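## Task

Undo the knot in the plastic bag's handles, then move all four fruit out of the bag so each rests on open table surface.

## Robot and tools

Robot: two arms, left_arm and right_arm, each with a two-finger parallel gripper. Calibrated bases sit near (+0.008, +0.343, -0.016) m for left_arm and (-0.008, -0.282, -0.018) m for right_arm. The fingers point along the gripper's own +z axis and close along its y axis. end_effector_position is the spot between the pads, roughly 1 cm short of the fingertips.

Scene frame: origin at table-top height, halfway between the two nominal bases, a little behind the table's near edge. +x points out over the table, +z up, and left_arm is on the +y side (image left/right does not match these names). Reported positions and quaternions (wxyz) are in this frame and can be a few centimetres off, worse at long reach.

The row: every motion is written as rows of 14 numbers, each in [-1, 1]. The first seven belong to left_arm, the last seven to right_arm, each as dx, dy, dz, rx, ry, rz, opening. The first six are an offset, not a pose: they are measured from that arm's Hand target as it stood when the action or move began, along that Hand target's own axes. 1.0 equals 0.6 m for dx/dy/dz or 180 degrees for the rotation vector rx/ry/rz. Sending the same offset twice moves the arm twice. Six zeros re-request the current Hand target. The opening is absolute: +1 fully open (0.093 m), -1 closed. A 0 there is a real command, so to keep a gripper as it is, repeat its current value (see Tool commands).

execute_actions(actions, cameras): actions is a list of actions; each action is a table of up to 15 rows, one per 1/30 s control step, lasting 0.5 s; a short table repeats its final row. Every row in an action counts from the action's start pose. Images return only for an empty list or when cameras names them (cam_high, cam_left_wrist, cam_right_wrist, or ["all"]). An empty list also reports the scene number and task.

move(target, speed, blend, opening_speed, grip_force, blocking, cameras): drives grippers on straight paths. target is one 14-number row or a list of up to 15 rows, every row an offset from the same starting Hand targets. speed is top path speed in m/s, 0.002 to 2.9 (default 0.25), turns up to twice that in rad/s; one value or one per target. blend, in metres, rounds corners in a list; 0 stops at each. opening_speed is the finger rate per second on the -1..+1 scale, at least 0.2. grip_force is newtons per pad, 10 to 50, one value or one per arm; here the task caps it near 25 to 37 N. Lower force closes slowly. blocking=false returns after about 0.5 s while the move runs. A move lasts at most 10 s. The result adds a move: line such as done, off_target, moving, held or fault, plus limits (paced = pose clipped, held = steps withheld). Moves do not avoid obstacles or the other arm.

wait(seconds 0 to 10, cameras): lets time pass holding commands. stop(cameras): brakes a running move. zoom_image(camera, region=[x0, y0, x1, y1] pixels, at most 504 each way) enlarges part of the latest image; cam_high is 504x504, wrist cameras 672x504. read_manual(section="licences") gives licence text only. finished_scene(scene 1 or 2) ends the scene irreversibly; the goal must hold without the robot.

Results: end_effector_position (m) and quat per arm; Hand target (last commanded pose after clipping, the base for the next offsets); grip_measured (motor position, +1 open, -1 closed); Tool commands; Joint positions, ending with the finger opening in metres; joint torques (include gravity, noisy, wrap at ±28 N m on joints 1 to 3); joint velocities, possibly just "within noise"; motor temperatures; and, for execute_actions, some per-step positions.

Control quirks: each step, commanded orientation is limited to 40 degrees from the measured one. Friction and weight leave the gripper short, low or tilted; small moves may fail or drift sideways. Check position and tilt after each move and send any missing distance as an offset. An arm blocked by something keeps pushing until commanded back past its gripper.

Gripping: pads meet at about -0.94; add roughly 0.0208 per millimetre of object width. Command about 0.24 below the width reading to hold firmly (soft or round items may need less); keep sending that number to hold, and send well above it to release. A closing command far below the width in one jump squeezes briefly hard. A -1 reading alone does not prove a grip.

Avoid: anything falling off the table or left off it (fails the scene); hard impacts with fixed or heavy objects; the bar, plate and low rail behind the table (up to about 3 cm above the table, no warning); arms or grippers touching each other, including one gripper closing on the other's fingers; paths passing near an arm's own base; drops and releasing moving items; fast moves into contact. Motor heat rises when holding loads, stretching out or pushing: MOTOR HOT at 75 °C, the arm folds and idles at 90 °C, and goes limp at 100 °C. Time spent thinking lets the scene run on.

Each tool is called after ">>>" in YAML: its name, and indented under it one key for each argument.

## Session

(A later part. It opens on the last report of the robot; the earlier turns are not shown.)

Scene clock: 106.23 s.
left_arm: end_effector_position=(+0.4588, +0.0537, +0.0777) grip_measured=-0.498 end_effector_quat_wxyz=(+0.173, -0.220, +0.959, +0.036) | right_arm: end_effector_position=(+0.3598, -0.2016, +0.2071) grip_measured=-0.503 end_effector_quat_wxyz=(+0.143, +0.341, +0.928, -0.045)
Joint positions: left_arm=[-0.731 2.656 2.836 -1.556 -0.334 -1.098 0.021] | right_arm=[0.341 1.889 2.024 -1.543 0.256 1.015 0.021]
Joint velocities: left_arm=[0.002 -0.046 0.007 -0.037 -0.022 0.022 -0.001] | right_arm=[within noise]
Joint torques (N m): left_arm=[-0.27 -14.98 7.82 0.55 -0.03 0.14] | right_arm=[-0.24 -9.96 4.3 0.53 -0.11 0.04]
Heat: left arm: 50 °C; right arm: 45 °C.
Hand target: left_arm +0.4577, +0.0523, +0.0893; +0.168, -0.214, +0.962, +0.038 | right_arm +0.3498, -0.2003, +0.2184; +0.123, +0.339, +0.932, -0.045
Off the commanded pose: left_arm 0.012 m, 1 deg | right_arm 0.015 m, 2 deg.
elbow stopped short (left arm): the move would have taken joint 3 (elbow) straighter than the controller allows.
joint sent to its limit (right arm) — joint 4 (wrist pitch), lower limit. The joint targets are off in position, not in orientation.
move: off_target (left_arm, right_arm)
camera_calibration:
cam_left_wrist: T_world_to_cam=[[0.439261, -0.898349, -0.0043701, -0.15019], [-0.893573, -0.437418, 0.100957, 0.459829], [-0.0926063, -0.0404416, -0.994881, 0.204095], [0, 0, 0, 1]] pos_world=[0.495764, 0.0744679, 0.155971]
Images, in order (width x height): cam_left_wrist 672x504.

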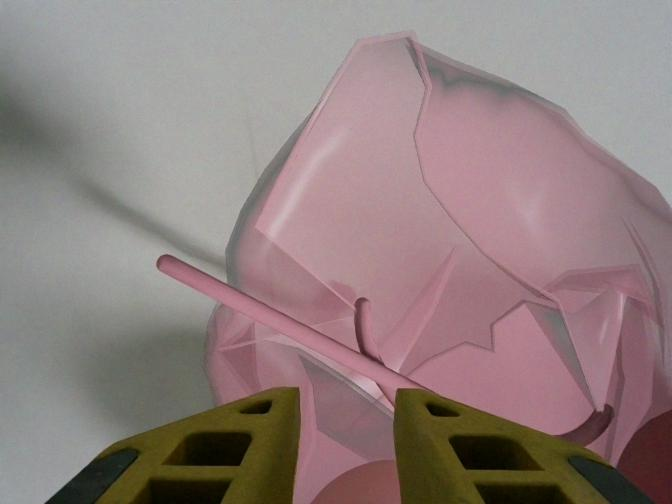

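>>> move:
  target:
    - [-0.016,-0.01,0.005,0,0,0,-0.5,0,0,0,0,0,0,-0.5]
    - [0.005,-0.01,0.062,0,0,0,-0.5,0,0,0,0,0,0,-0.5]
  speed: 0.06
  cameras: ["cam_left_wrist"]

>>> zoom_image:
  camera: "cam_left_wrist"
  region: [240, 260, 440, 440]

Scene clock: 108.40 s.
left_arm: end_effector_position=(+0.4607, +0.0587, +0.0427) grip_measured=-0.498 end_effector_quat_wxyz=(+0.153, -0.210, +0.964, +0.063) | right_arm: end_effector_position=(+0.3598, -0.2016, +0.2071) grip_measured=-0.503 end_effector_quat_wxyz=(+0.143, +0.341, +0.928, -0.045)
Joint positions: left_arm=[-0.721 2.725 2.836 -1.549 -0.334 -1.078 0.021] | right_arm=[0.341 1.889 2.024 -1.543 0.256 1.015 0.021]
Joint torques (N m): left_arm=[-0.2 -15.04 7.79 0.89 0.02 -0.06] | right_arm=[-0.31 -9.99 4.14 0.53 -0.1 0.06]
Heat: left arm: 51 °C; right arm: 45 °C.
Hand target: left_arm +0.4691, +0.0510, +0.0533; +0.168, -0.214, +0.962, +0.038 | right_arm +0.3498, -0.2003, +0.2184; +0.123, +0.339, +0.932, -0.045
Off the commanded pose: left_arm 0.016 m, 3 deg | right_arm 0.015 m, 2 deg.
elbow stopped short (left arm): the move would have taken joint 3 (elbow) straighter than the controller allows.
joint sent to its limit (right arm) — joint 4 (wrist pitch), lower limit. The joint targets are off in position, not in orientation.
move: off_target (left_arm, right_arm)
camera_calibration:
cam_left_wrist: T_world_to_cam=[[0.428899, -0.90081, -0.0677297, -0.139156], [-0.891693, -0.434179, 0.127952, 0.465014], [-0.144667, 0.00551568, -0.989465, 0.190774], [0, 0, 0, 1]] pos_world=[0.501932, 0.075494, 0.11984]
Images, in order (width x height): cam_left_wrist 672x504.

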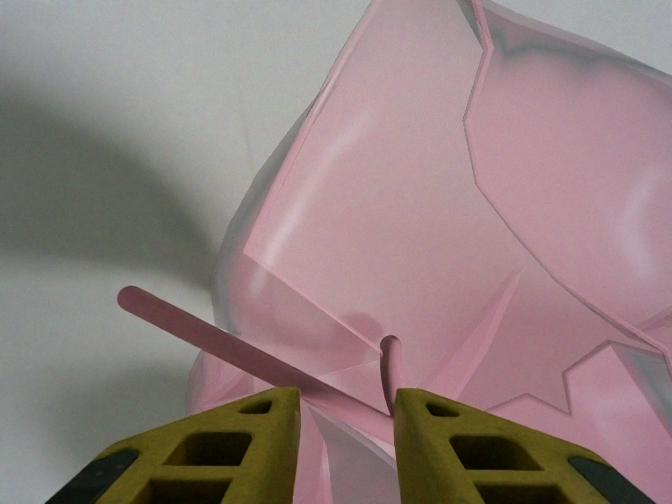

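Scaled by 2.520 from the camera's 672x504 image, which has a finer 960x720 frame.

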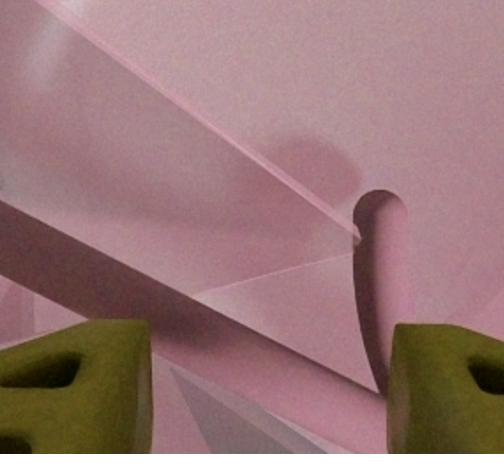

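>>> move:
  target:
    - [-0.0085,0,-0.0235,0,0,0,-0.5,0,0,0,0,0,0,-0.5]
    - [-0.0195,-0.019,-0.0155,0,0,0,-0.5,0,0,0,0,0,0,-0.5]
    - [0.0005,-0.019,0.036,0,0,0,-0.55,0,0,0,0,0,0,-0.5]
  speed: 0.06
  cameras: ["cam_left_wrist"]

>>> zoom_image:
  camera: "cam_left_wrist"
  region: [240, 260, 440, 440]

Scene clock: 112.00 s.
left_arm: end_effector_position=(+0.4708, +0.0534, +0.0207) grip_measured=-0.548 end_effector_quat_wxyz=(+0.158, -0.210, +0.963, +0.058) | right_arm: end_effector_position=(+0.3598, -0.2016, +0.2071) grip_measured=-0.503 end_effector_quat_wxyz=(+0.143, +0.341, +0.928, -0.045)
Joint positions: left_arm=[-0.716 2.771 2.836 -1.487 -0.334 -1.07 0.019] | right_arm=[0.341 1.889 2.024 -1.543 0.256 1.015 0.021]
Joint torques (N m): left_arm=[-0.21 -15.21 8.13 0.95 -0.01 -0.04] | right_arm=[-0.2 -9.94 4.04 0.55 -0.07 0.03]
Heat: left arm: 52 °C; right arm: 45 °C.
Hand target: left_arm +0.4803, +0.0437, +0.0329; +0.168, -0.214, +0.962, +0.038 | right_arm +0.3498, -0.2003, +0.2184; +0.123, +0.339, +0.932, -0.045
Off the commanded pose: left_arm 0.018 m, 3 deg | right_arm 0.015 m, 2 deg.
elbow stopped short (left arm): the move would have taken joint 3 (elbow) straighter than the controller allows.
joint sent to its limit (right arm) — joint 4 (wrist pitch), lower limit. The joint targets are off in position, not in orientation.
move: off_target (left_arm, right_arm); target 3's new opening was sent with left_arm's hand 0.018 m and 3 deg from that target
camera_calibration:
cam_left_wrist: T_world_to_cam=[[0.426818, -0.902589, -0.0562009, -0.148902], [-0.894428, -0.4305, 0.121116, 0.475827], [-0.133512, -0.00142671, -0.991046, 0.165604], [0, 0, 0, 1]] pos_world=[0.511257, 0.0706824, 0.0981228]
Images, in order (width x height): cam_left_wrist 672x504.

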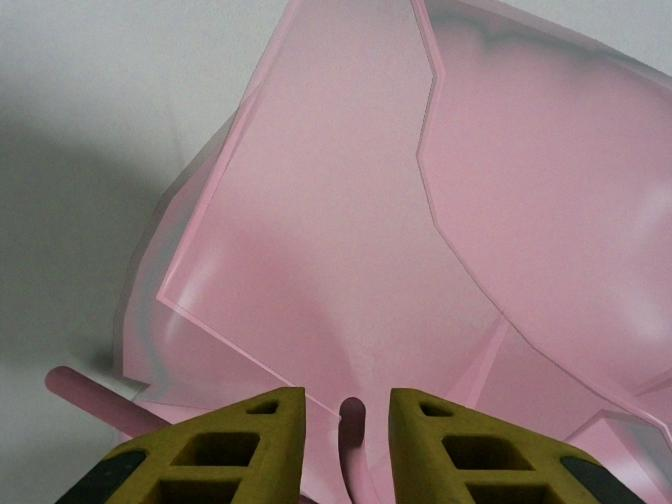

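Scaled by 2.520 from the camera's 672x504 image, which has a finer 960x720 frame.

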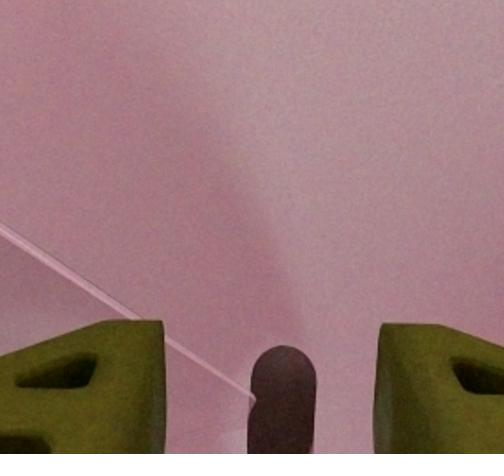

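>>> move:
  target:
    - [0.001,0,0.004,0,0,0,-0.55,0,0,0,0,0,0,-0.5]
    - [0.001,0,0.004,0,0,0,-1,0,0,0,0,0,0,-0.5]
    - [-0.04,0.02,-0.11,0,0,0,-1,0,0,0,0,0,0,-0.5]
  speed: 0.06
  cameras: ["all"]

>>> zoom_image:
  camera: "cam_high"
  region: [130, 190, 330, 390]

Scene clock: 115.83 s.
left_arm: end_effector_position=(+0.4776, +0.0544, +0.0655) grip_measured=-0.977 end_effector_quat_wxyz=(+0.185, -0.212, +0.959, +0.027) | right_arm: end_effector_position=(+0.3598, -0.2016, +0.2071) grip_measured=-0.503 end_effector_quat_wxyz=(+0.143, +0.341, +0.928, -0.045)
Joint positions: left_arm=[-0.708 2.685 2.836 -1.484 -0.334 -1.053 0] | right_arm=[0.341 1.889 2.024 -1.543 0.256 1.015 0.021]
Joint torques (N m): left_arm=[-0.12 -20.12 8.01 0.51 0.02 0.2] | right_arm=[-0.21 -10.1 4.18 0.5 -0.08 0.01]
Heat: left arm: 54 °C; right arm: 45 °C.
Hand target: left_arm +0.4754, +0.0546, +0.1031; +0.168, -0.214, +0.962, +0.038 | right_arm +0.3498, -0.2003, +0.2184; +0.123, +0.339, +0.932, -0.045
Off the commanded pose: left_arm 0.038 m, 2 deg | right_arm 0.015 m, 2 deg.
elbow stopped short (left arm): the move would have taken joint 3 (elbow) straighter than the controller allows.
joint sent to its limit (right arm) — joint 4 (wrist pitch), lower limit. The joint targets are off in position, not in orientation.
move: off_target (left_arm, right_arm); target 2's new opening was sent with left_arm's hand 0.016 m and 3 deg from that target
camera_calibration:
cam_left_wrist: T_world_to_cam=[[0.422599, -0.906163, 0.016717, -0.150831], [-0.903879, -0.420038, 0.0810637, 0.483461], [-0.0664351, -0.0493676, -0.996569, 0.181923], [0, 0, 0, 1]] pos_world=[0.512817, 0.0753755, 0.14463]
cam_right_wrist: T_world_to_cam=[[-0.636412, -0.771034, -0.0220634, 0.0759353], [-0.765919, 0.628285, 0.136477, 0.411576], [-0.0913663, 0.103754, -0.990398, 0.346792], [0, 0, 0, 1]] pos_world=[0.395245, -0.236019, 0.288966]

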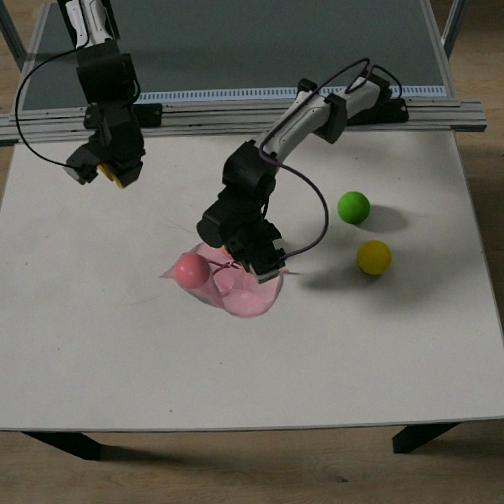

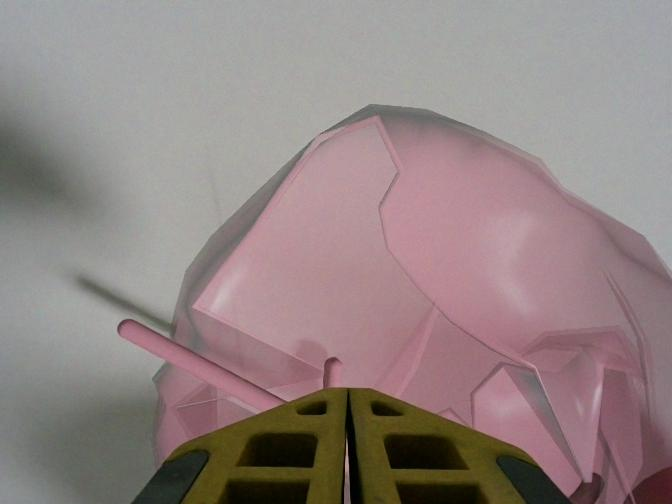

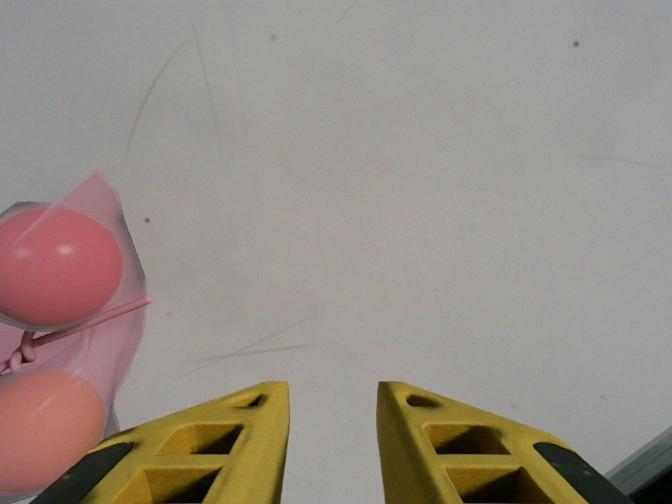

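Scaled by 2.520 from the camera's 504x504 image, which has a finer 720x720 frame.

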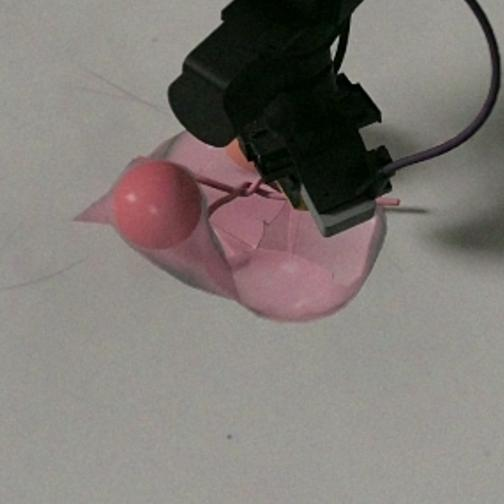

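>>> move:
  target: [-0.11,0.1,-0.012,0,0,0,-1,0,0,0,0,0,0,-0.5]
  speed: 0.06
  cameras: ["all"]

>>> zoom_image:
  camera: "cam_high"
  region: [130, 190, 330, 390]

Scene clock: 118.17 s.
left_arm: end_effector_position=(+0.5095, +0.1356, +0.0946) grip_measured=-0.977 end_effector_quat_wxyz=(+0.179, -0.216, +0.959, +0.041) | right_arm: end_effector_position=(+0.3598, -0.2016, +0.2071) grip_measured=-0.503 end_effector_quat_wxyz=(+0.143, +0.341, +0.928, -0.045)
Joint positions: left_arm=[-0.543 2.62 2.836 -1.527 -0.307 -0.896 0] | right_arm=[0.341 1.889 2.024 -1.543 0.256 1.015 0.021]
Joint torques (N m): left_arm=[-0.29 -20.1 7.84 0.54 0.06 0.17] | right_arm=[-0.24 -10.03 4.08 0.54 -0.09 0.02]
Motor temperatures (°C): left_arm=[24 56 46 34 24 25 29] | right_arm=[25 45 36 32 26 24 26]
Heat: left arm: 56 °C; right arm: 45 °C.
Hand target: left_arm +0.5040, +0.1342, +0.1323; +0.168, -0.214, +0.962, +0.038 | right_arm +0.3498, -0.2003, +0.2184; +0.123, +0.339, +0.932, -0.045
Off the commanded pose: left_arm 0.038 m, 1 deg | right_arm 0.015 m, 2 deg.
elbow stopped short (left arm): the move would have taken joint 3 (elbow) straighter than the controller allows.
joint sent to its limit (right arm) — joint 4 (wrist pitch), lower limit. The joint targets are off in position, not in orientation.
move: off_target (left_arm, right_arm)
camera_calibration:
cam_left_wrist: T_world_to_cam=[[0.435019, -0.900333, -0.0125897, -0.0955917], [-0.896565, -0.434406, 0.086385, 0.541729], [-0.0832443, -0.0262916, -0.996182, 0.222293], [0, 0, 0, 1]] pos_world=[0.545784, 0.15511, 0.173444]
cam_right_wrist: T_world_to_cam=[[-0.636412, -0.771034, -0.0220634, 0.0759353], [-0.765919, 0.628285, 0.136477, 0.411576], [-0.0913663, 0.103754, -0.990398, 0.346792], [0, 0, 0, 1]] pos_world=[0.395245, -0.236019, 0.288966]

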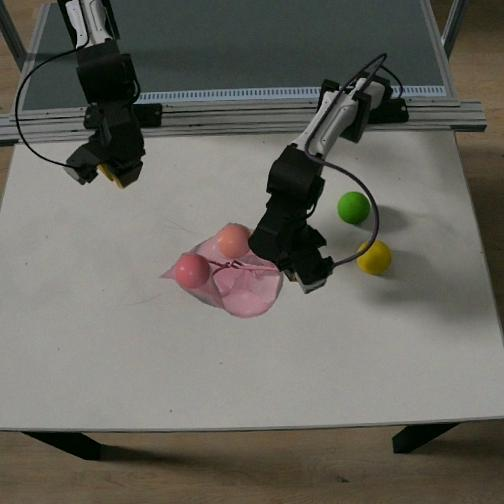

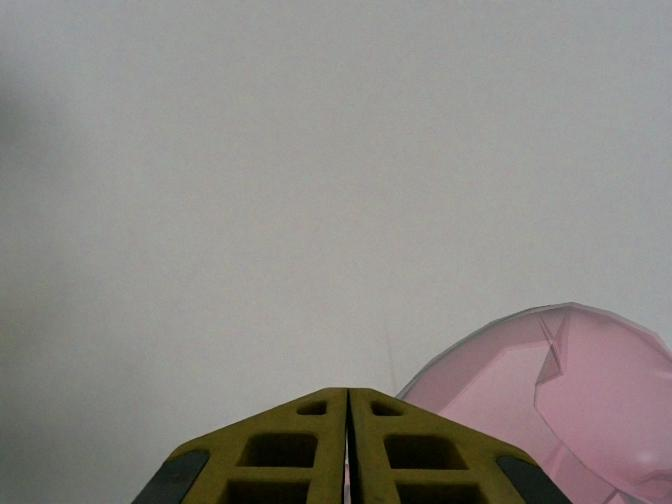

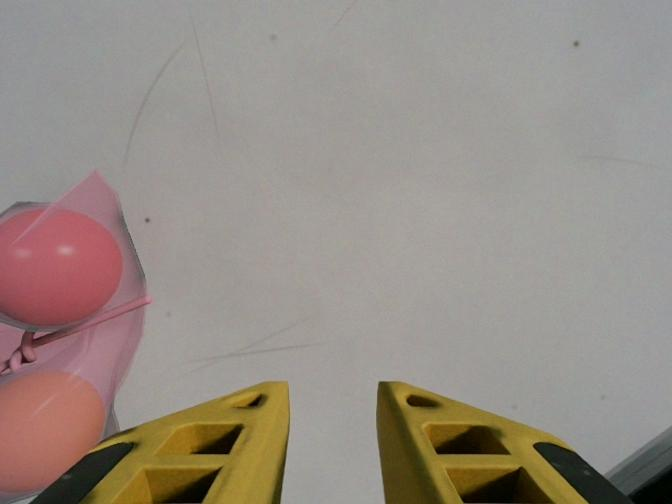

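Scaled by 2.520 from the camera's 504x504 image, which has a finer 720x720 frame.

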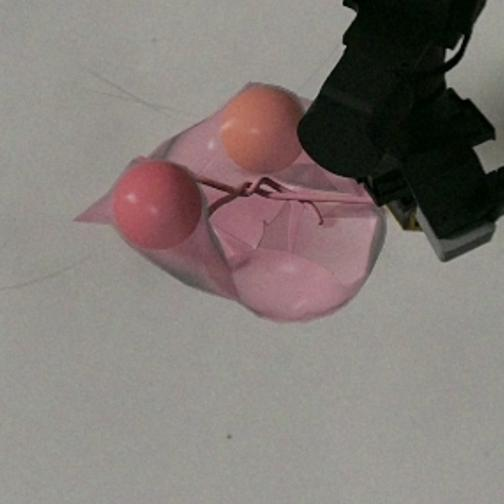

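>>> move:
  target: [0.12,-0.1175,0.045,0,0,0,-0.45,0,0,0,0,0,0,-0.5]
  speed: 0.1
  cameras: ["cam_left_wrist"]

Scene clock: 120.20 s.
left_arm: end_effector_position=(+0.4709, +0.0543, +0.0687) grip_measured=-0.452 end_effector_quat_wxyz=(+0.170, -0.194, +0.966, +0.026) | right_arm: end_effector_position=(+0.3598, -0.2016, +0.2071) grip_measured=-0.503 end_effector_quat_wxyz=(+0.143, +0.341, +0.928, -0.045)
Joint positions: left_arm=[-0.708 2.674 2.836 -1.51 -0.308 -1.02 0.023] | right_arm=[0.341 1.889 2.024 -1.543 0.256 1.015 0.021]
Joint torques (N m): left_arm=[-0.91 -14.71 8.05 1.13 -0.2 -0.35] | right_arm=[-0.13 -9.98 4.26 0.52 -0.09 0.04]
Motor temperatures (°C): left_arm=[24 56 46 34 24 25 29] | right_arm=[25 45 36 32 26 24 26]
Heat: left arm: 56 °C; right arm: 45 °C.
Hand target: left_arm +0.4808, +0.0455, +0.0825; +0.168, -0.214, +0.962, +0.038 | right_arm +0.3498, -0.2003, +0.2184; +0.123, +0.339, +0.932, -0.045
Off the commanded pose: left_arm 0.019 m, 3 deg | right_arm 0.015 m, 2 deg.
elbow stopped short (left arm): the move would have taken joint 3 (elbow) straighter than the controller allows.
joint sent to its limit (right arm) — joint 4 (wrist pitch), lower limit. The joint targets are off in position, not in orientation.
move: off_target (left_arm, right_arm)
camera_calibration:
cam_left_wrist: T_world_to_cam=[[0.389541, -0.920999, 0.00438279, -0.130941], [-0.915611, -0.386739, 0.109954, 0.478823], [-0.0995726, -0.0468446, -0.993927, 0.199776], [0, 0, 0, 1]] pos_world=[0.509315, 0.0739413, 0.146488]
Images, in order (width x height): cam_left_wrist 672x504.

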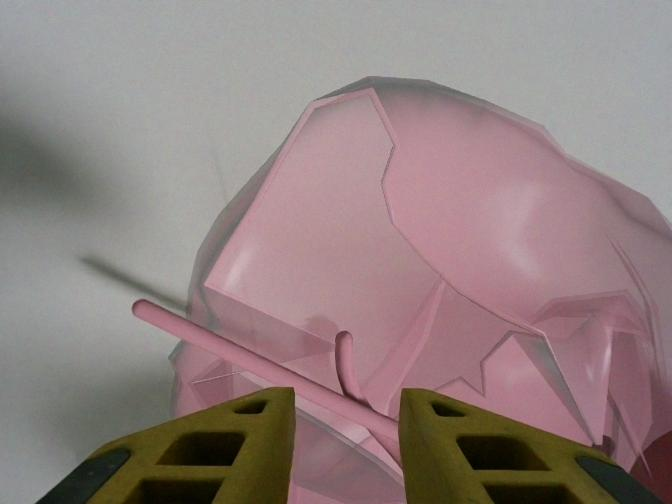

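>>> move:
  target:
    - [-0.0107,0,0.034,0,0,0,-0.45,0,0,0,0,0,0,-0.5]
  speed: 0.06
  cameras: ["cam_left_wrist"]

>>> zoom_image:
  camera: "cam_left_wrist"
  region: [240, 260, 440, 440]

Scene clock: 122.00 s.
left_arm: end_effector_position=(+0.4810, +0.0578, +0.0524) grip_measured=-0.452 end_effector_quat_wxyz=(+0.171, -0.203, +0.964, +0.028) | right_arm: end_effector_position=(+0.3598, -0.2016, +0.2071) grip_measured=-0.503 end_effector_quat_wxyz=(+0.143, +0.341, +0.928, -0.045)
Joint positions: left_arm=[-0.692 2.708 2.836 -1.475 -0.308 -1.02 0.023] | right_arm=[0.341 1.889 2.024 -1.543 0.256 1.015 0.021]
Joint torques (N m): left_arm=[-0.2 -14.89 7.98 1.16 -0.17 -0.07] | right_arm=[-0.2 -10 4.3 0.55 -0.1 0.01]
Motor temperatures (°C): left_arm=[24 56 46 34 24 25 29] | right_arm=[25 45 36 32 26 24 26]
Heat: left arm: 56 °C; right arm: 45 °C.
Hand target: left_arm +0.4926, +0.0510, +0.0654; +0.168, -0.214, +0.962, +0.038 | right_arm +0.3498, -0.2003, +0.2184; +0.123, +0.339, +0.932, -0.045
Off the commanded pose: left_arm 0.019 m, 2 deg | right_arm 0.015 m, 2 deg.
elbow stopped short (left arm): the move would have taken joint 3 (elbow) straighter than the controller allows.
joint sent to its limit (right arm) — joint 4 (wrist pitch), lower limit. The joint targets are off in position, not in orientation.
move: off_target (left_arm, right_arm)
camera_calibration:
cam_left_wrist: T_world_to_cam=[[0.405011, -0.9143, 0.0047117, -0.139411], [-0.909055, -0.402125, 0.109149, 0.489004], [-0.0978999, -0.0484896, -0.994014, 0.184206], [0, 0, 0, 1]] pos_world=[0.519028, 0.0781096, 0.130386]
Images, in order (width x height): cam_left_wrist 672x504.

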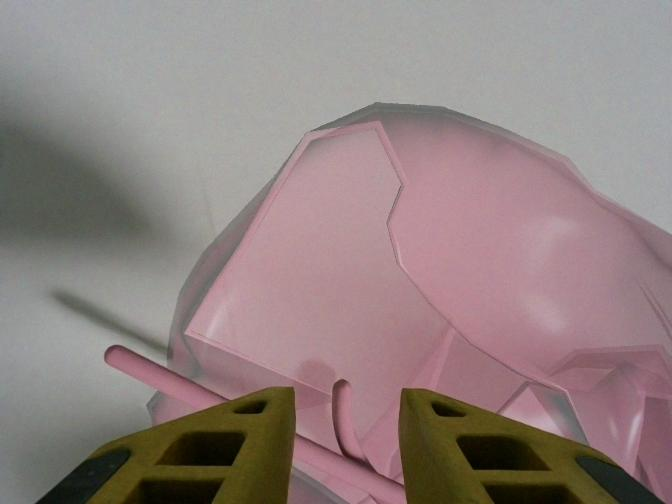

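Scaled by 2.520 from the camera's 672x504 image, which has a finer 960x720 frame.

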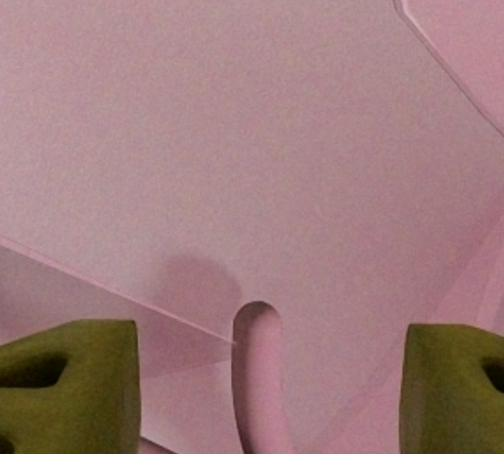

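>>> move:
  target:
    - [-0.018,0,0.009,0,0,0,-0.6,0,0,0,0,0,0,-0.5]
  speed: 0.06
  cameras: ["cam_left_wrist"]

>>> zoom_image:
  camera: "cam_left_wrist"
  region: [240, 300, 440, 504]

Scene clock: 128.40 s.
left_arm: end_effector_position=(+0.4916, +0.0626, +0.0513) grip_measured=-0.598 end_effector_quat_wxyz=(+0.179, -0.210, +0.961, +0.021) | right_arm: end_effector_position=(+0.3598, -0.2016, +0.2071) grip_measured=-0.503 end_effector_quat_wxyz=(+0.143, +0.341, +0.928, -0.045)
Joint positions: left_arm=[-0.673 2.713 2.836 -1.445 -0.308 -1.014 0.017] | right_arm=[0.341 1.889 2.024 -1.543 0.256 1.015 0.021]
Joint torques (N m): left_arm=[-0.21 -14.78 8.1 1.21 -0.12 0.15] | right_arm=[-0.27 -10.02 4.19 0.52 -0.1 -0.01]
Motor temperatures (°C): left_arm=[24 57 47 34 24 25 29] | right_arm=[25 45 36 32 26 24 26]
Heat: left arm: 57 °C; right arm: 45 °C.
Hand target: left_arm +0.5034, +0.0561, +0.0640; +0.168, -0.214, +0.962, +0.038 | right_arm +0.3498, -0.2003, +0.2184; +0.123, +0.339, +0.932, -0.045
Off the commanded pose: left_arm 0.019 m, 2 deg | right_arm 0.015 m, 2 deg.
elbow stopped short (left arm): the move would have taken joint 3 (elbow) straighter than the controller allows.
joint sent to its limit (right arm) — joint 4 (wrist pitch), lower limit. The joint targets are off in position, not in orientation.
move: off_target (left_arm, right_arm)
camera_calibration:
cam_left_wrist: T_world_to_cam=[[0.416349, -0.908887, 0.0240347, -0.146191], [-0.905908, -0.412445, 0.0960226, 0.500458], [-0.0773608, -0.0617521, -0.995089, 0.17516], [0, 0, 0, 1]] pos_world=[0.527786, 0.0843565, 0.129758]
Images, in order (width x height): cam_left_wrist 672x504.

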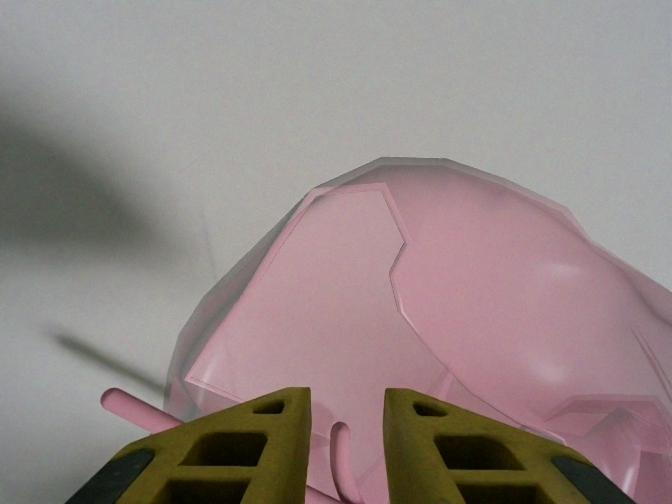

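Scaled by 2.471 from the camera's 672x504 image, which has a finer 960x720 frame.

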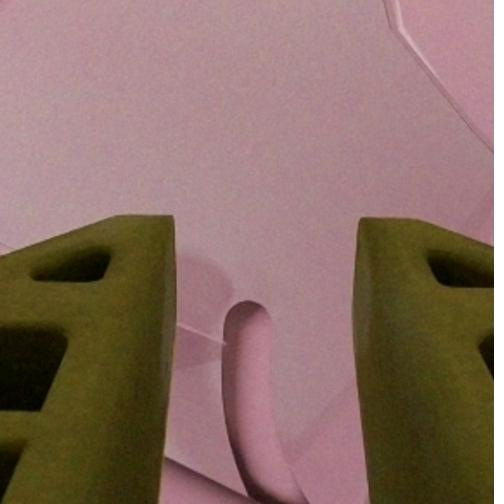

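>>> move:
  target:
    - [0.004,0,0.012,0,0,0,-0.6,0,0,0,0,0,0,-0.5]
    - [0.004,0,0.012,0,0,0,-1,0,0,0,0,0,0,-0.5]
  speed: 0.06
  cameras: ["cam_left_wrist"]

>>> zoom_image:
  camera: "cam_left_wrist"
  region: [240, 300, 440, 504]

Scene clock: 130.80 s.
left_arm: end_effector_position=(+0.4916, +0.0625, +0.0441) grip_measured=-0.977 end_effector_quat_wxyz=(+0.175, -0.209, +0.962, +0.025) | right_arm: end_effector_position=(+0.3598, -0.2016, +0.2071) grip_measured=-0.503 end_effector_quat_wxyz=(+0.143, +0.341, +0.928, -0.045)
Joint positions: left_arm=[-0.673 2.726 2.836 -1.441 -0.308 -1.014 0] | right_arm=[0.341 1.889 2.024 -1.543 0.256 1.015 0.021]
Joint torques (N m): left_arm=[-0.14 -14.8 8.08 1.2 -0.14 0.1] | right_arm=[-0.16 -10.09 4.14 0.6 -0.07 0.03]
Motor temperatures (°C): left_arm=[24 57 47 34 24 25 29] | right_arm=[25 45 36 32 26 24 26]
Heat: left arm: 57 °C; right arm: 45 °C.
Hand target: left_arm +0.5036, +0.0562, +0.0564; +0.168, -0.214, +0.962, +0.038 | right_arm +0.3498, -0.2003, +0.2184; +0.123, +0.339, +0.932, -0.045
Off the commanded pose: left_arm 0.018 m, 2 deg | right_arm 0.015 m, 2 deg.
elbow stopped short (left arm): the move would have taken joint 3 (elbow) straighter than the controller allows.
joint sent to its limit (right arm) — joint 4 (wrist pitch), lower limit. The joint targets are off in position, not in orientation.
move: off_target (left_arm, right_arm); target 2's new opening was sent with left_arm's hand 0.018 m and 2 deg from that target
camera_calibration:
cam_left_wrist: T_world_to_cam=[[0.416308, -0.909099, 0.01507, -0.145783], [-0.905171, -0.412832, 0.101173, 0.500513], [-0.0857545, -0.0557599, -0.994755, 0.171711], [0, 0, 0, 1]] pos_world=[0.528465, 0.0836715, 0.122369]
Images, in order (width x height): cam_left_wrist 672x504.

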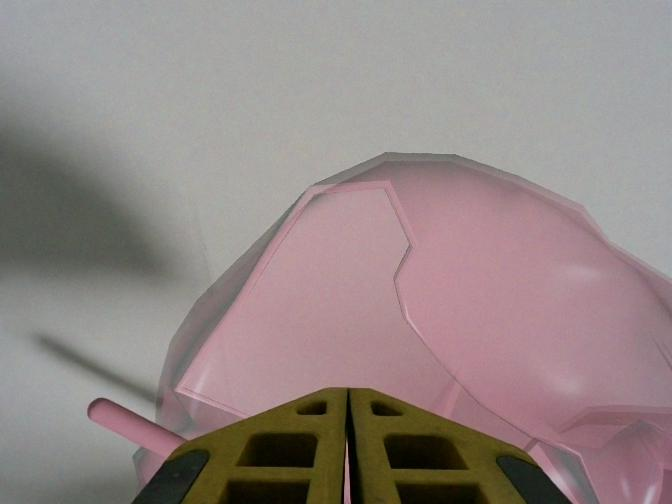

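Scaled by 2.471 from the camera's 672x504 image, which has a finer 960x720 frame.

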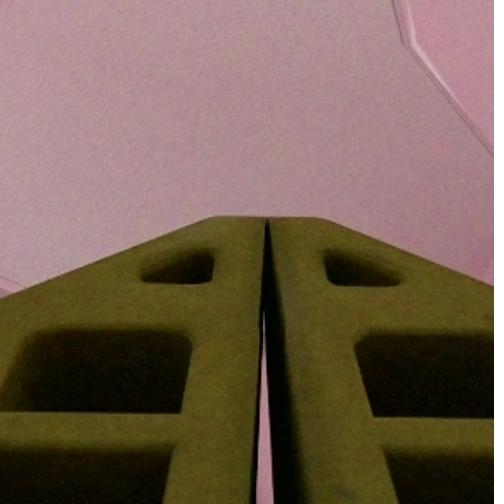

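>>> move:
  target:
    - [0,0,-0.02,0,0,0,-0.45,0,0,0,0,0,0,-0.5]
    - [0.0295,0.002,-0.011,0,0,0,-0.5,0,0,0,0,0,0,-0.5]
    - [0.047,0.002,0.032,0,0,0,-0.5,0,0,0,0,0,0,-0.5]
  speed: 0.06
  cameras: ["cam_left_wrist"]

>>> zoom_image:
  camera: "cam_left_wrist"
  region: [240, 300, 440, 504]

Scene clock: 135.33 s.
left_arm: end_effector_position=(+0.4839, +0.0560, +0.0162) grip_measured=-0.498 end_effector_quat_wxyz=(+0.159, -0.206, +0.965, +0.041) | right_arm: end_effector_position=(+0.3598, -0.2016, +0.2071) grip_measured=-0.503 end_effector_quat_wxyz=(+0.143, +0.341, +0.928, -0.045)
Joint positions: left_arm=[-0.69 2.78 2.837 -1.441 -0.308 -1.031 0.021] | right_arm=[0.341 1.889 2.024 -1.543 0.256 1.015 0.021]
Joint torques (N m): left_arm=[-1.33 -15.31 7.9 0.67 -0.2 -0.33] | right_arm=[-0.16 -10.1 4.19 0.53 -0.1 0.03]
Motor temperatures (°C): left_arm=[24 58 47 34 24 25 29] | right_arm=[25 45 36 32 26 24 26]
Heat: left arm: 58 °C; right arm: 45 °C.
Hand target: left_arm +0.4849, +0.0488, +0.0288; +0.168, -0.214, +0.962, +0.038 | right_arm +0.3498, -0.2003, +0.2184; +0.123, +0.339, +0.932, -0.045
Off the commanded pose: left_arm 0.015 m, 1 deg | right_arm 0.015 m, 2 deg.
elbow stopped short (left arm): the move would have taken joint 3 (elbow) straighter than the controller allows.
joint sent to its limit (right arm) — joint 4 (wrist pitch), lower limit. The joint targets are off in position, not in orientation.
move: off_target (left_arm, right_arm); target 2's new opening was sent with left_arm's hand 0.013 m and 2 deg from that target
camera_calibration:
cam_left_wrist: T_world_to_cam=[[0.415395, -0.90933, -0.0237892, -0.147023], [-0.900943, -0.41489, 0.127154, 0.491412], [-0.125495, -0.0313863, -0.991598, 0.160659], [0, 0, 0, 1]] pos_world=[0.523968, 0.0752318, 0.0933272]
Images, in order (width x height): cam_left_wrist 672x504.

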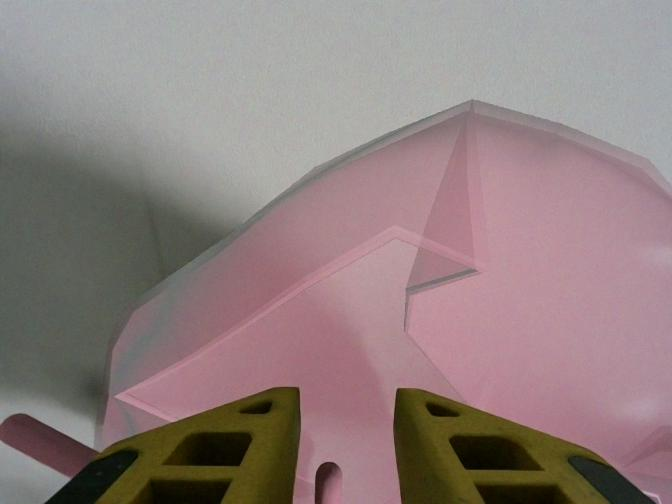

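Scaled by 2.471 from the camera's 672x504 image, which has a finer 960x720 frame.

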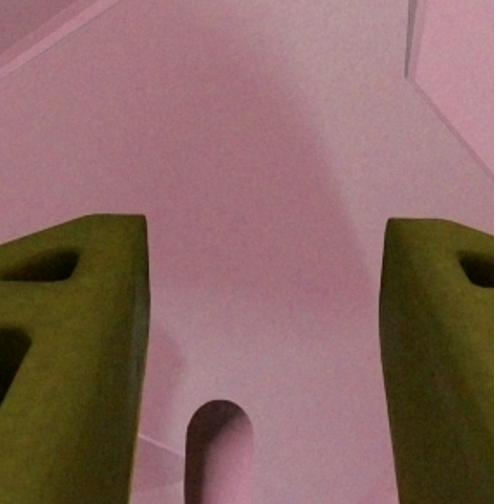

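>>> move:
  target:
    - [0.028,0.0075,-0.012,0,0,0,-0.5,0,0,0,0,0,0,-0.5]
  speed: 0.06
  cameras: ["cam_left_wrist"]

>>> zoom_image:
  camera: "cam_left_wrist"
  region: [240, 300, 440, 504]

Scene clock: 136.87 s.
left_arm: end_effector_position=(+0.4695, +0.0536, +0.0145) grip_measured=-0.498 end_effector_quat_wxyz=(+0.157, -0.210, +0.963, +0.057) | right_arm: end_effector_position=(+0.3598, -0.2016, +0.2071) grip_measured=-0.503 end_effector_quat_wxyz=(+0.143, +0.341, +0.928, -0.045)
Joint positions: left_arm=[-0.716 2.702 2.673 -1.393 -0.331 -1.071 0.021] | right_arm=[0.341 1.889 2.024 -1.543 0.256 1.015 0.021]
Joint torques (N m): left_arm=[-1.43 -18.18 4.37 0.74 -0.05 -0.3] | right_arm=[-0.16 -9.92 4.22 0.54 -0.09 0.07]
Motor temperatures (°C): left_arm=[24 58 47 34 24 25 29] | right_arm=[25 45 36 32 26 24 26]
Heat: left arm: 58 °C; right arm: 45 °C.
Hand target: left_arm +0.4665, +0.0451, +0.0299; +0.168, -0.214, +0.962, +0.038 | right_arm +0.3498, -0.2003, +0.2184; +0.123, +0.339, +0.932, -0.045
Off the commanded pose: left_arm 0.018 m, 3 deg | right_arm 0.015 m, 2 deg.
joint sent to its limit (right arm) — joint 4 (wrist pitch), lower limit. The joint targets are off in position, not in orientation.
move: off_target (left_arm, right_arm)
camera_calibration:
cam_left_wrist: T_world_to_cam=[[0.427677, -0.902323, -0.0539078, -0.14884], [-0.893779, -0.431034, 0.123966, 0.475136], [-0.135093, -0.00483571, -0.990821, 0.160122], [0, 0, 0, 1]] pos_world=[0.509954, 0.0712726, 0.091728]
Images, in order (width x height): cam_left_wrist 672x504.

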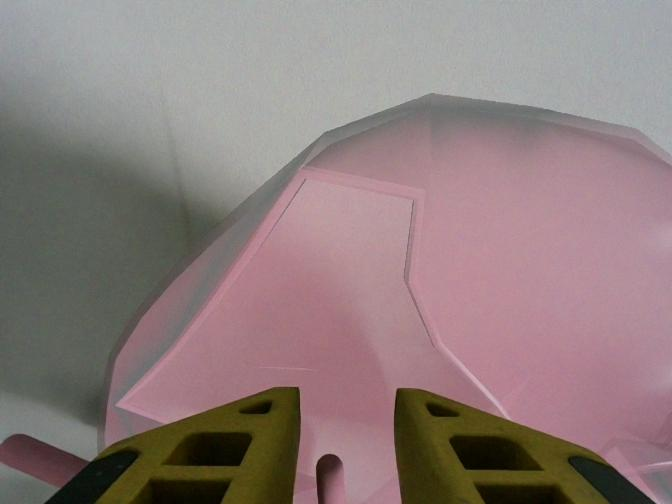

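Scaled by 2.471 from the camera's 672x504 image, which has a finer 960x720 frame.

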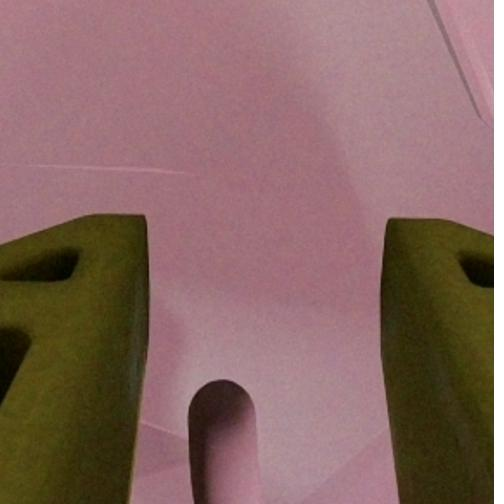

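>>> move:
  target:
    - [0,0,0,0,0,0,-1,0,0,0,0,0,0,-0.5]
    - [-0.03,0,-0.09,0,0,0,-1,0,0,0,0,0,0,-0.5]
  speed: 0.06
  cameras: ["cam_left_wrist"]

Scene clock: 139.53 s.
left_arm: end_effector_position=(+0.4712, +0.0492, +0.0657) grip_measured=-0.977 end_effector_quat_wxyz=(+0.181, -0.213, +0.960, +0.026) | right_arm: end_effector_position=(+0.3598, -0.2016, +0.2071) grip_measured=-0.503 end_effector_quat_wxyz=(+0.143, +0.341, +0.928, -0.045)
Joint positions: left_arm=[-0.722 2.683 2.836 -1.496 -0.331 -1.071 0] | right_arm=[0.341 1.889 2.024 -1.543 0.256 1.015 0.021]
Joint torques (N m): left_arm=[-1.32 -16.88 7.91 0.47 -0.07 -0.1] | right_arm=[-0.12 -10.1 4.16 0.54 -0.08 0.03]
Motor temperatures (°C): left_arm=[24 58 47 33 24 25 29] | right_arm=[25 45 36 32 26 24 26]
Heat: left arm: 58 °C; right arm: 45 °C.
Hand target: left_arm +0.4653, +0.0445, +0.0868; +0.168, -0.214, +0.962, +0.038 | right_arm +0.3498, -0.2003, +0.2184; +0.123, +0.339, +0.932, -0.045
Off the commanded pose: left_arm 0.022 m, 2 deg | right_arm 0.015 m, 2 deg.
elbow stopped short (left arm): the move would have taken joint 3 (elbow) straighter than the controller allows.
joint sent to its limit (right arm) — joint 4 (wrist pitch), lower limit. The joint targets are off in position, not in orientation.
move: off_target (left_arm, right_arm)
camera_calibration:
cam_left_wrist: T_world_to_cam=[[0.424534, -0.905272, 0.0159464, -0.153752], [-0.902357, -0.42159, 0.0895192, 0.47427], [-0.0743163, -0.0523933, -0.995857, 0.185218], [0, 0, 0, 1]] pos_world=[0.506999, 0.0704648, 0.144446]
Images, in order (width x height): cam_left_wrist 672x504.

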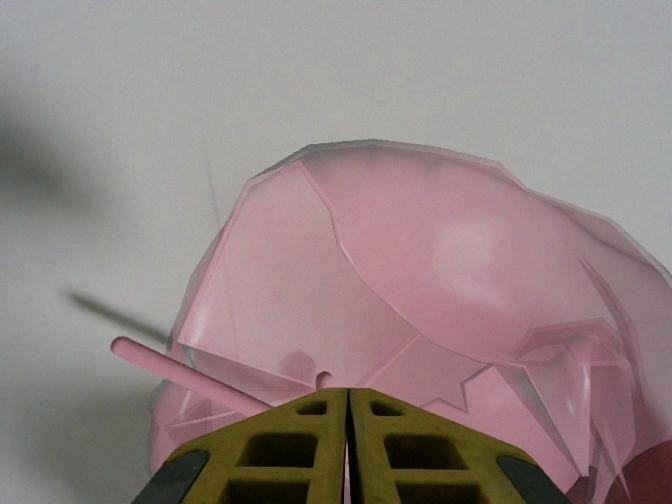

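>>> move:
  target:
    - [0.028,0.013,-0.01,0,0,0,-0.5,0,0,0,0,0,0,-0.5]
    - [0.0613,0.013,0.077,0,0,0,-0.5,0,0,0,0,0,0,-0.5]
  speed: 0.06
  cameras: ["cam_left_wrist"]

>>> zoom_image:
  camera: "cam_left_wrist"
  region: [240, 300, 440, 504]

Scene clock: 142.67 s.
left_arm: end_effector_position=(+0.4417, +0.0552, +0.0157) grip_measured=-0.502 end_effector_quat_wxyz=(+0.152, -0.208, +0.964, +0.067) | right_arm: end_effector_position=(+0.3598, -0.2016, +0.2071) grip_measured=-0.503 end_effector_quat_wxyz=(+0.143, +0.341, +0.928, -0.045)
Joint positions: left_arm=[-0.75 2.536 2.359 -1.277 -0.341 -1.105 0.021] | right_arm=[0.341 1.889 2.024 -1.543 0.256 1.015 0.021]
Joint torques (N m): left_arm=[-1.11 -17.07 5.07 0.94 -0.01 -0.26] | right_arm=[-0.2 -9.98 4.22 0.55 -0.11 0.04]
Motor temperatures (°C): left_arm=[24 59 46 33 24 25 29] | right_arm=[25 46 36 32 26 24 26]
Heat: left arm: 59 °C; right arm: 46 °C.
Hand target: left_arm +0.4448, +0.0436, +0.0309; +0.168, -0.214, +0.962, +0.038 | right_arm +0.3498, -0.2003, +0.2184; +0.123, +0.339, +0.932, -0.045
Off the commanded pose: left_arm 0.019 m, 4 deg | right_arm 0.015 m, 2 deg.
joint sent to its limit (right arm) — joint 4 (wrist pitch), lower limit. The joint targets are off in position, not in orientation.
move: off_target (left_arm, right_arm)
camera_calibration:
cam_left_wrist: T_world_to_cam=[[0.425336, -0.901819, -0.0762275, -0.134187], [-0.892738, -0.431904, 0.128365, 0.450377], [-0.148685, 0.013453, -0.988793, 0.162607], [0, 0, 0, 1]] pos_world=[0.48332, 0.0713189, 0.0927439]
Images, in order (width x height): cam_left_wrist 672x504.

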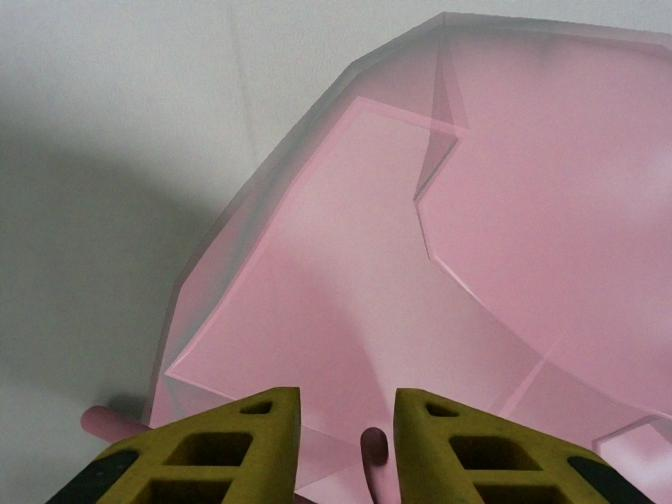

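Scaled by 2.471 from the camera's 672x504 image, which has a finer 960x720 frame.

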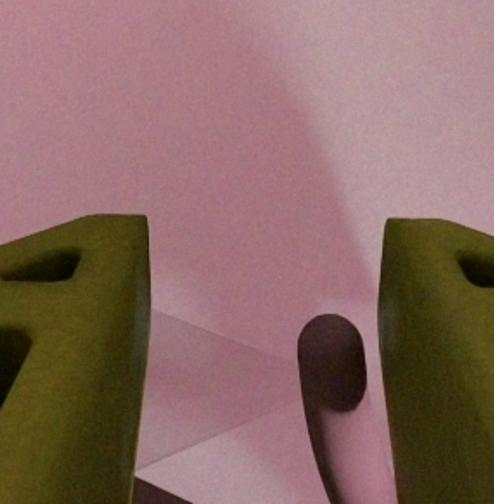

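>>> move:
  target:
    - [-0.008,0,-0.024,0,0,0,-0.5,0,0,0,0,0,0,-0.5]
    - [0.009,-0.01,-0.03,0,0,0,-0.5,0,0,0,0,0,0,-0.5]
    - [0.018,-0.01,0.002,0,0,0,-0.5,0,0,0,0,0,0,-0.5]
  speed: 0.06
  cameras: ["cam_left_wrist"]

>>> zoom_image:
  camera: "cam_left_wrist"
  region: [240, 300, 440, 504]

Scene clock: 145.13 s.
left_arm: end_effector_position=(+0.4348, +0.0424, +0.0172) grip_measured=-0.502 end_effector_quat_wxyz=(+0.155, -0.204, +0.965, +0.060) | right_arm: end_effector_position=(+0.3598, -0.2016, +0.2071) grip_measured=-0.503 end_effector_quat_wxyz=(+0.143, +0.341, +0.928, -0.045)
Joint positions: left_arm=[-0.777 2.536 2.363 -1.276 -0.341 -1.123 0.021] | right_arm=[0.341 1.889 2.024 -1.543 0.256 1.015 0.021]
Joint torques (N m): left_arm=[-0.8 -15.73 5.29 0.92 -0.04 -0.29] | right_arm=[-0.21 -10.14 4.14 0.53 -0.07 0]
Motor temperatures (°C): left_arm=[24 59 46 33 24 25 29] | right_arm=[25 46 36 32 26 24 26]
Heat: left arm: 59 °C; right arm: 46 °C.
Hand target: left_arm +0.4385, +0.0340, +0.0261; +0.168, -0.214, +0.962, +0.038 | right_arm +0.3498, -0.2003, +0.2184; +0.123, +0.339, +0.932, -0.045
Off the commanded pose: left_arm 0.013 m, 3 deg | right_arm 0.015 m, 2 deg.
joint sent to its limit (right arm) — joint 4 (wrist pitch), lower limit. The joint targets are off in position, not in orientation.
move: off_target (left_arm, right_arm)
camera_calibration:
cam_left_wrist: T_world_to_cam=[[0.416437, -0.906929, -0.0637186, -0.138747], [-0.898234, -0.421254, 0.125384, 0.440478], [-0.140556, 0.00501973, -0.99006, 0.160095], [0, 0, 0, 1]] pos_world=[0.475933, 0.0589158, 0.0944337]
Images, in order (width x height): cam_left_wrist 672x504.

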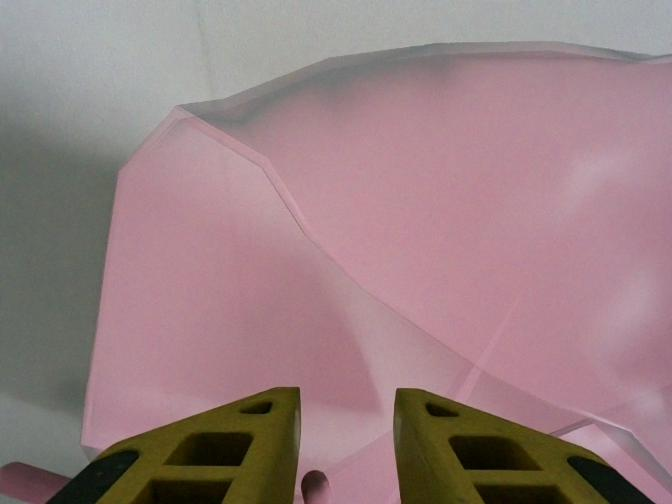

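Scaled by 2.471 from the camera's 672x504 image, which has a finer 960x720 frame.

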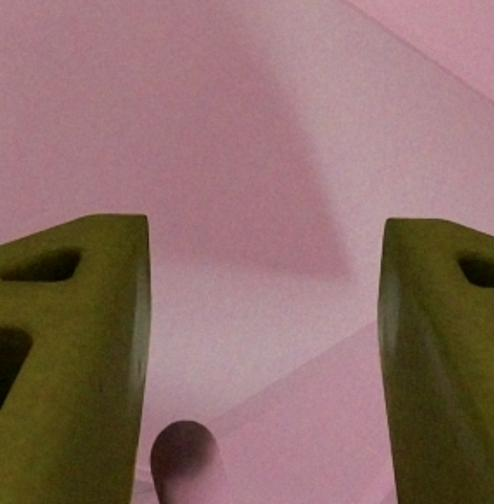

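>>> move:
  target: [0,0,-0.12,0,0,0,0.75,0,0,0,0,0,0,-0.5]
  cameras: ["all"]

Scene clock: 147.60 s.
left_arm: end_effector_position=(+0.4208, +0.0248, +0.0863) grip_measured=+0.748 end_effector_quat_wxyz=(+0.168, -0.208, +0.963, +0.037) | right_arm: end_effector_position=(+0.3598, -0.2016, +0.2071) grip_measured=-0.503 end_effector_quat_wxyz=(+0.143, +0.341, +0.928, -0.045)
Joint positions: left_arm=[-0.823 2.573 2.708 -1.546 -0.341 -1.17 0.081] | right_arm=[0.341 1.889 2.024 -1.543 0.256 1.015 0.021]
Joint torques (N m): left_arm=[-0.92 -13.42 7.88 0.35 -0.15 -0.32] | right_arm=[-0.23 -10.14 4.1 0.53 -0.1 0.05]
Motor temperatures (°C): left_arm=[24 59 46 33 24 25 29] | right_arm=[25 46 36 32 26 24 26]
Heat: left arm: 59 °C; right arm: 46 °C.
Hand target: left_arm +0.4164, +0.0237, +0.0938; +0.168, -0.214, +0.962, +0.038 | right_arm +0.3498, -0.2003, +0.2184; +0.123, +0.339, +0.932, -0.045
Off the commanded pose: left_arm 0.009 m, 1 deg | right_arm 0.015 m, 2 deg.
joint sent to its limit (right arm) — joint 4 (wrist pitch), lower limit. The joint targets are off in position, not in orientation.
move: off_target (right_arm)
camera_calibration:
cam_left_wrist: T_world_to_cam=[[0.417525, -0.908591, -0.0116368, -0.149376], [-0.902506, -0.41615, 0.110914, 0.414762], [-0.105618, -0.0358071, -0.993762, 0.213264], [0, 0, 0, 1]] pos_world=[0.459217, 0.0445179, 0.164192]
cam_right_wrist: T_world_to_cam=[[-0.636412, -0.771034, -0.0220634, 0.0759353], [-0.765919, 0.628285, 0.136477, 0.411576], [-0.0913663, 0.103754, -0.990398, 0.346792], [0, 0, 0, 1]] pos_world=[0.395245, -0.236019, 0.288966]

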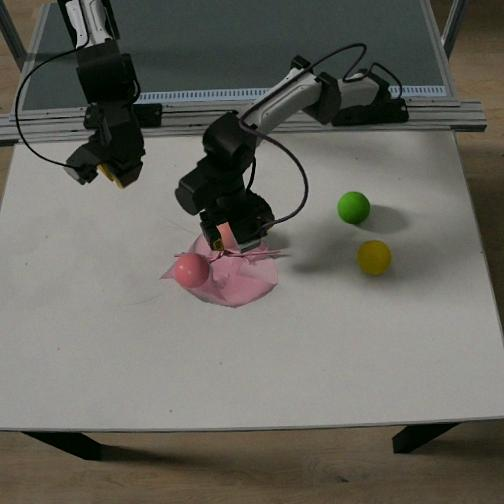

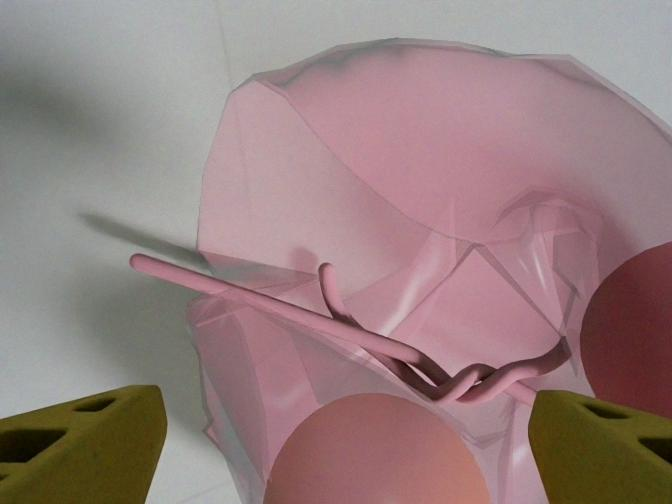

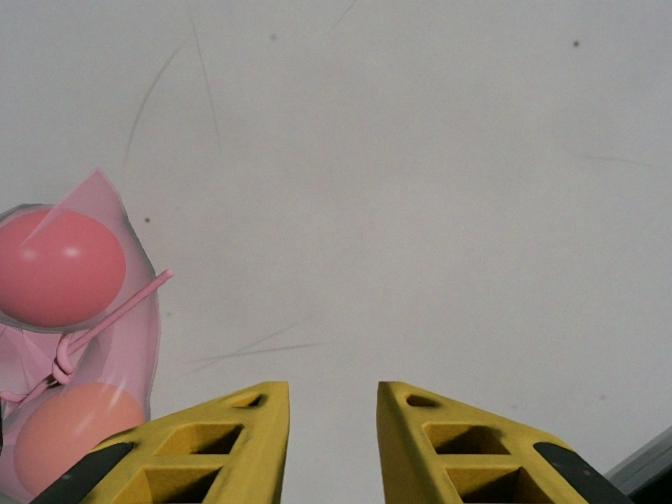

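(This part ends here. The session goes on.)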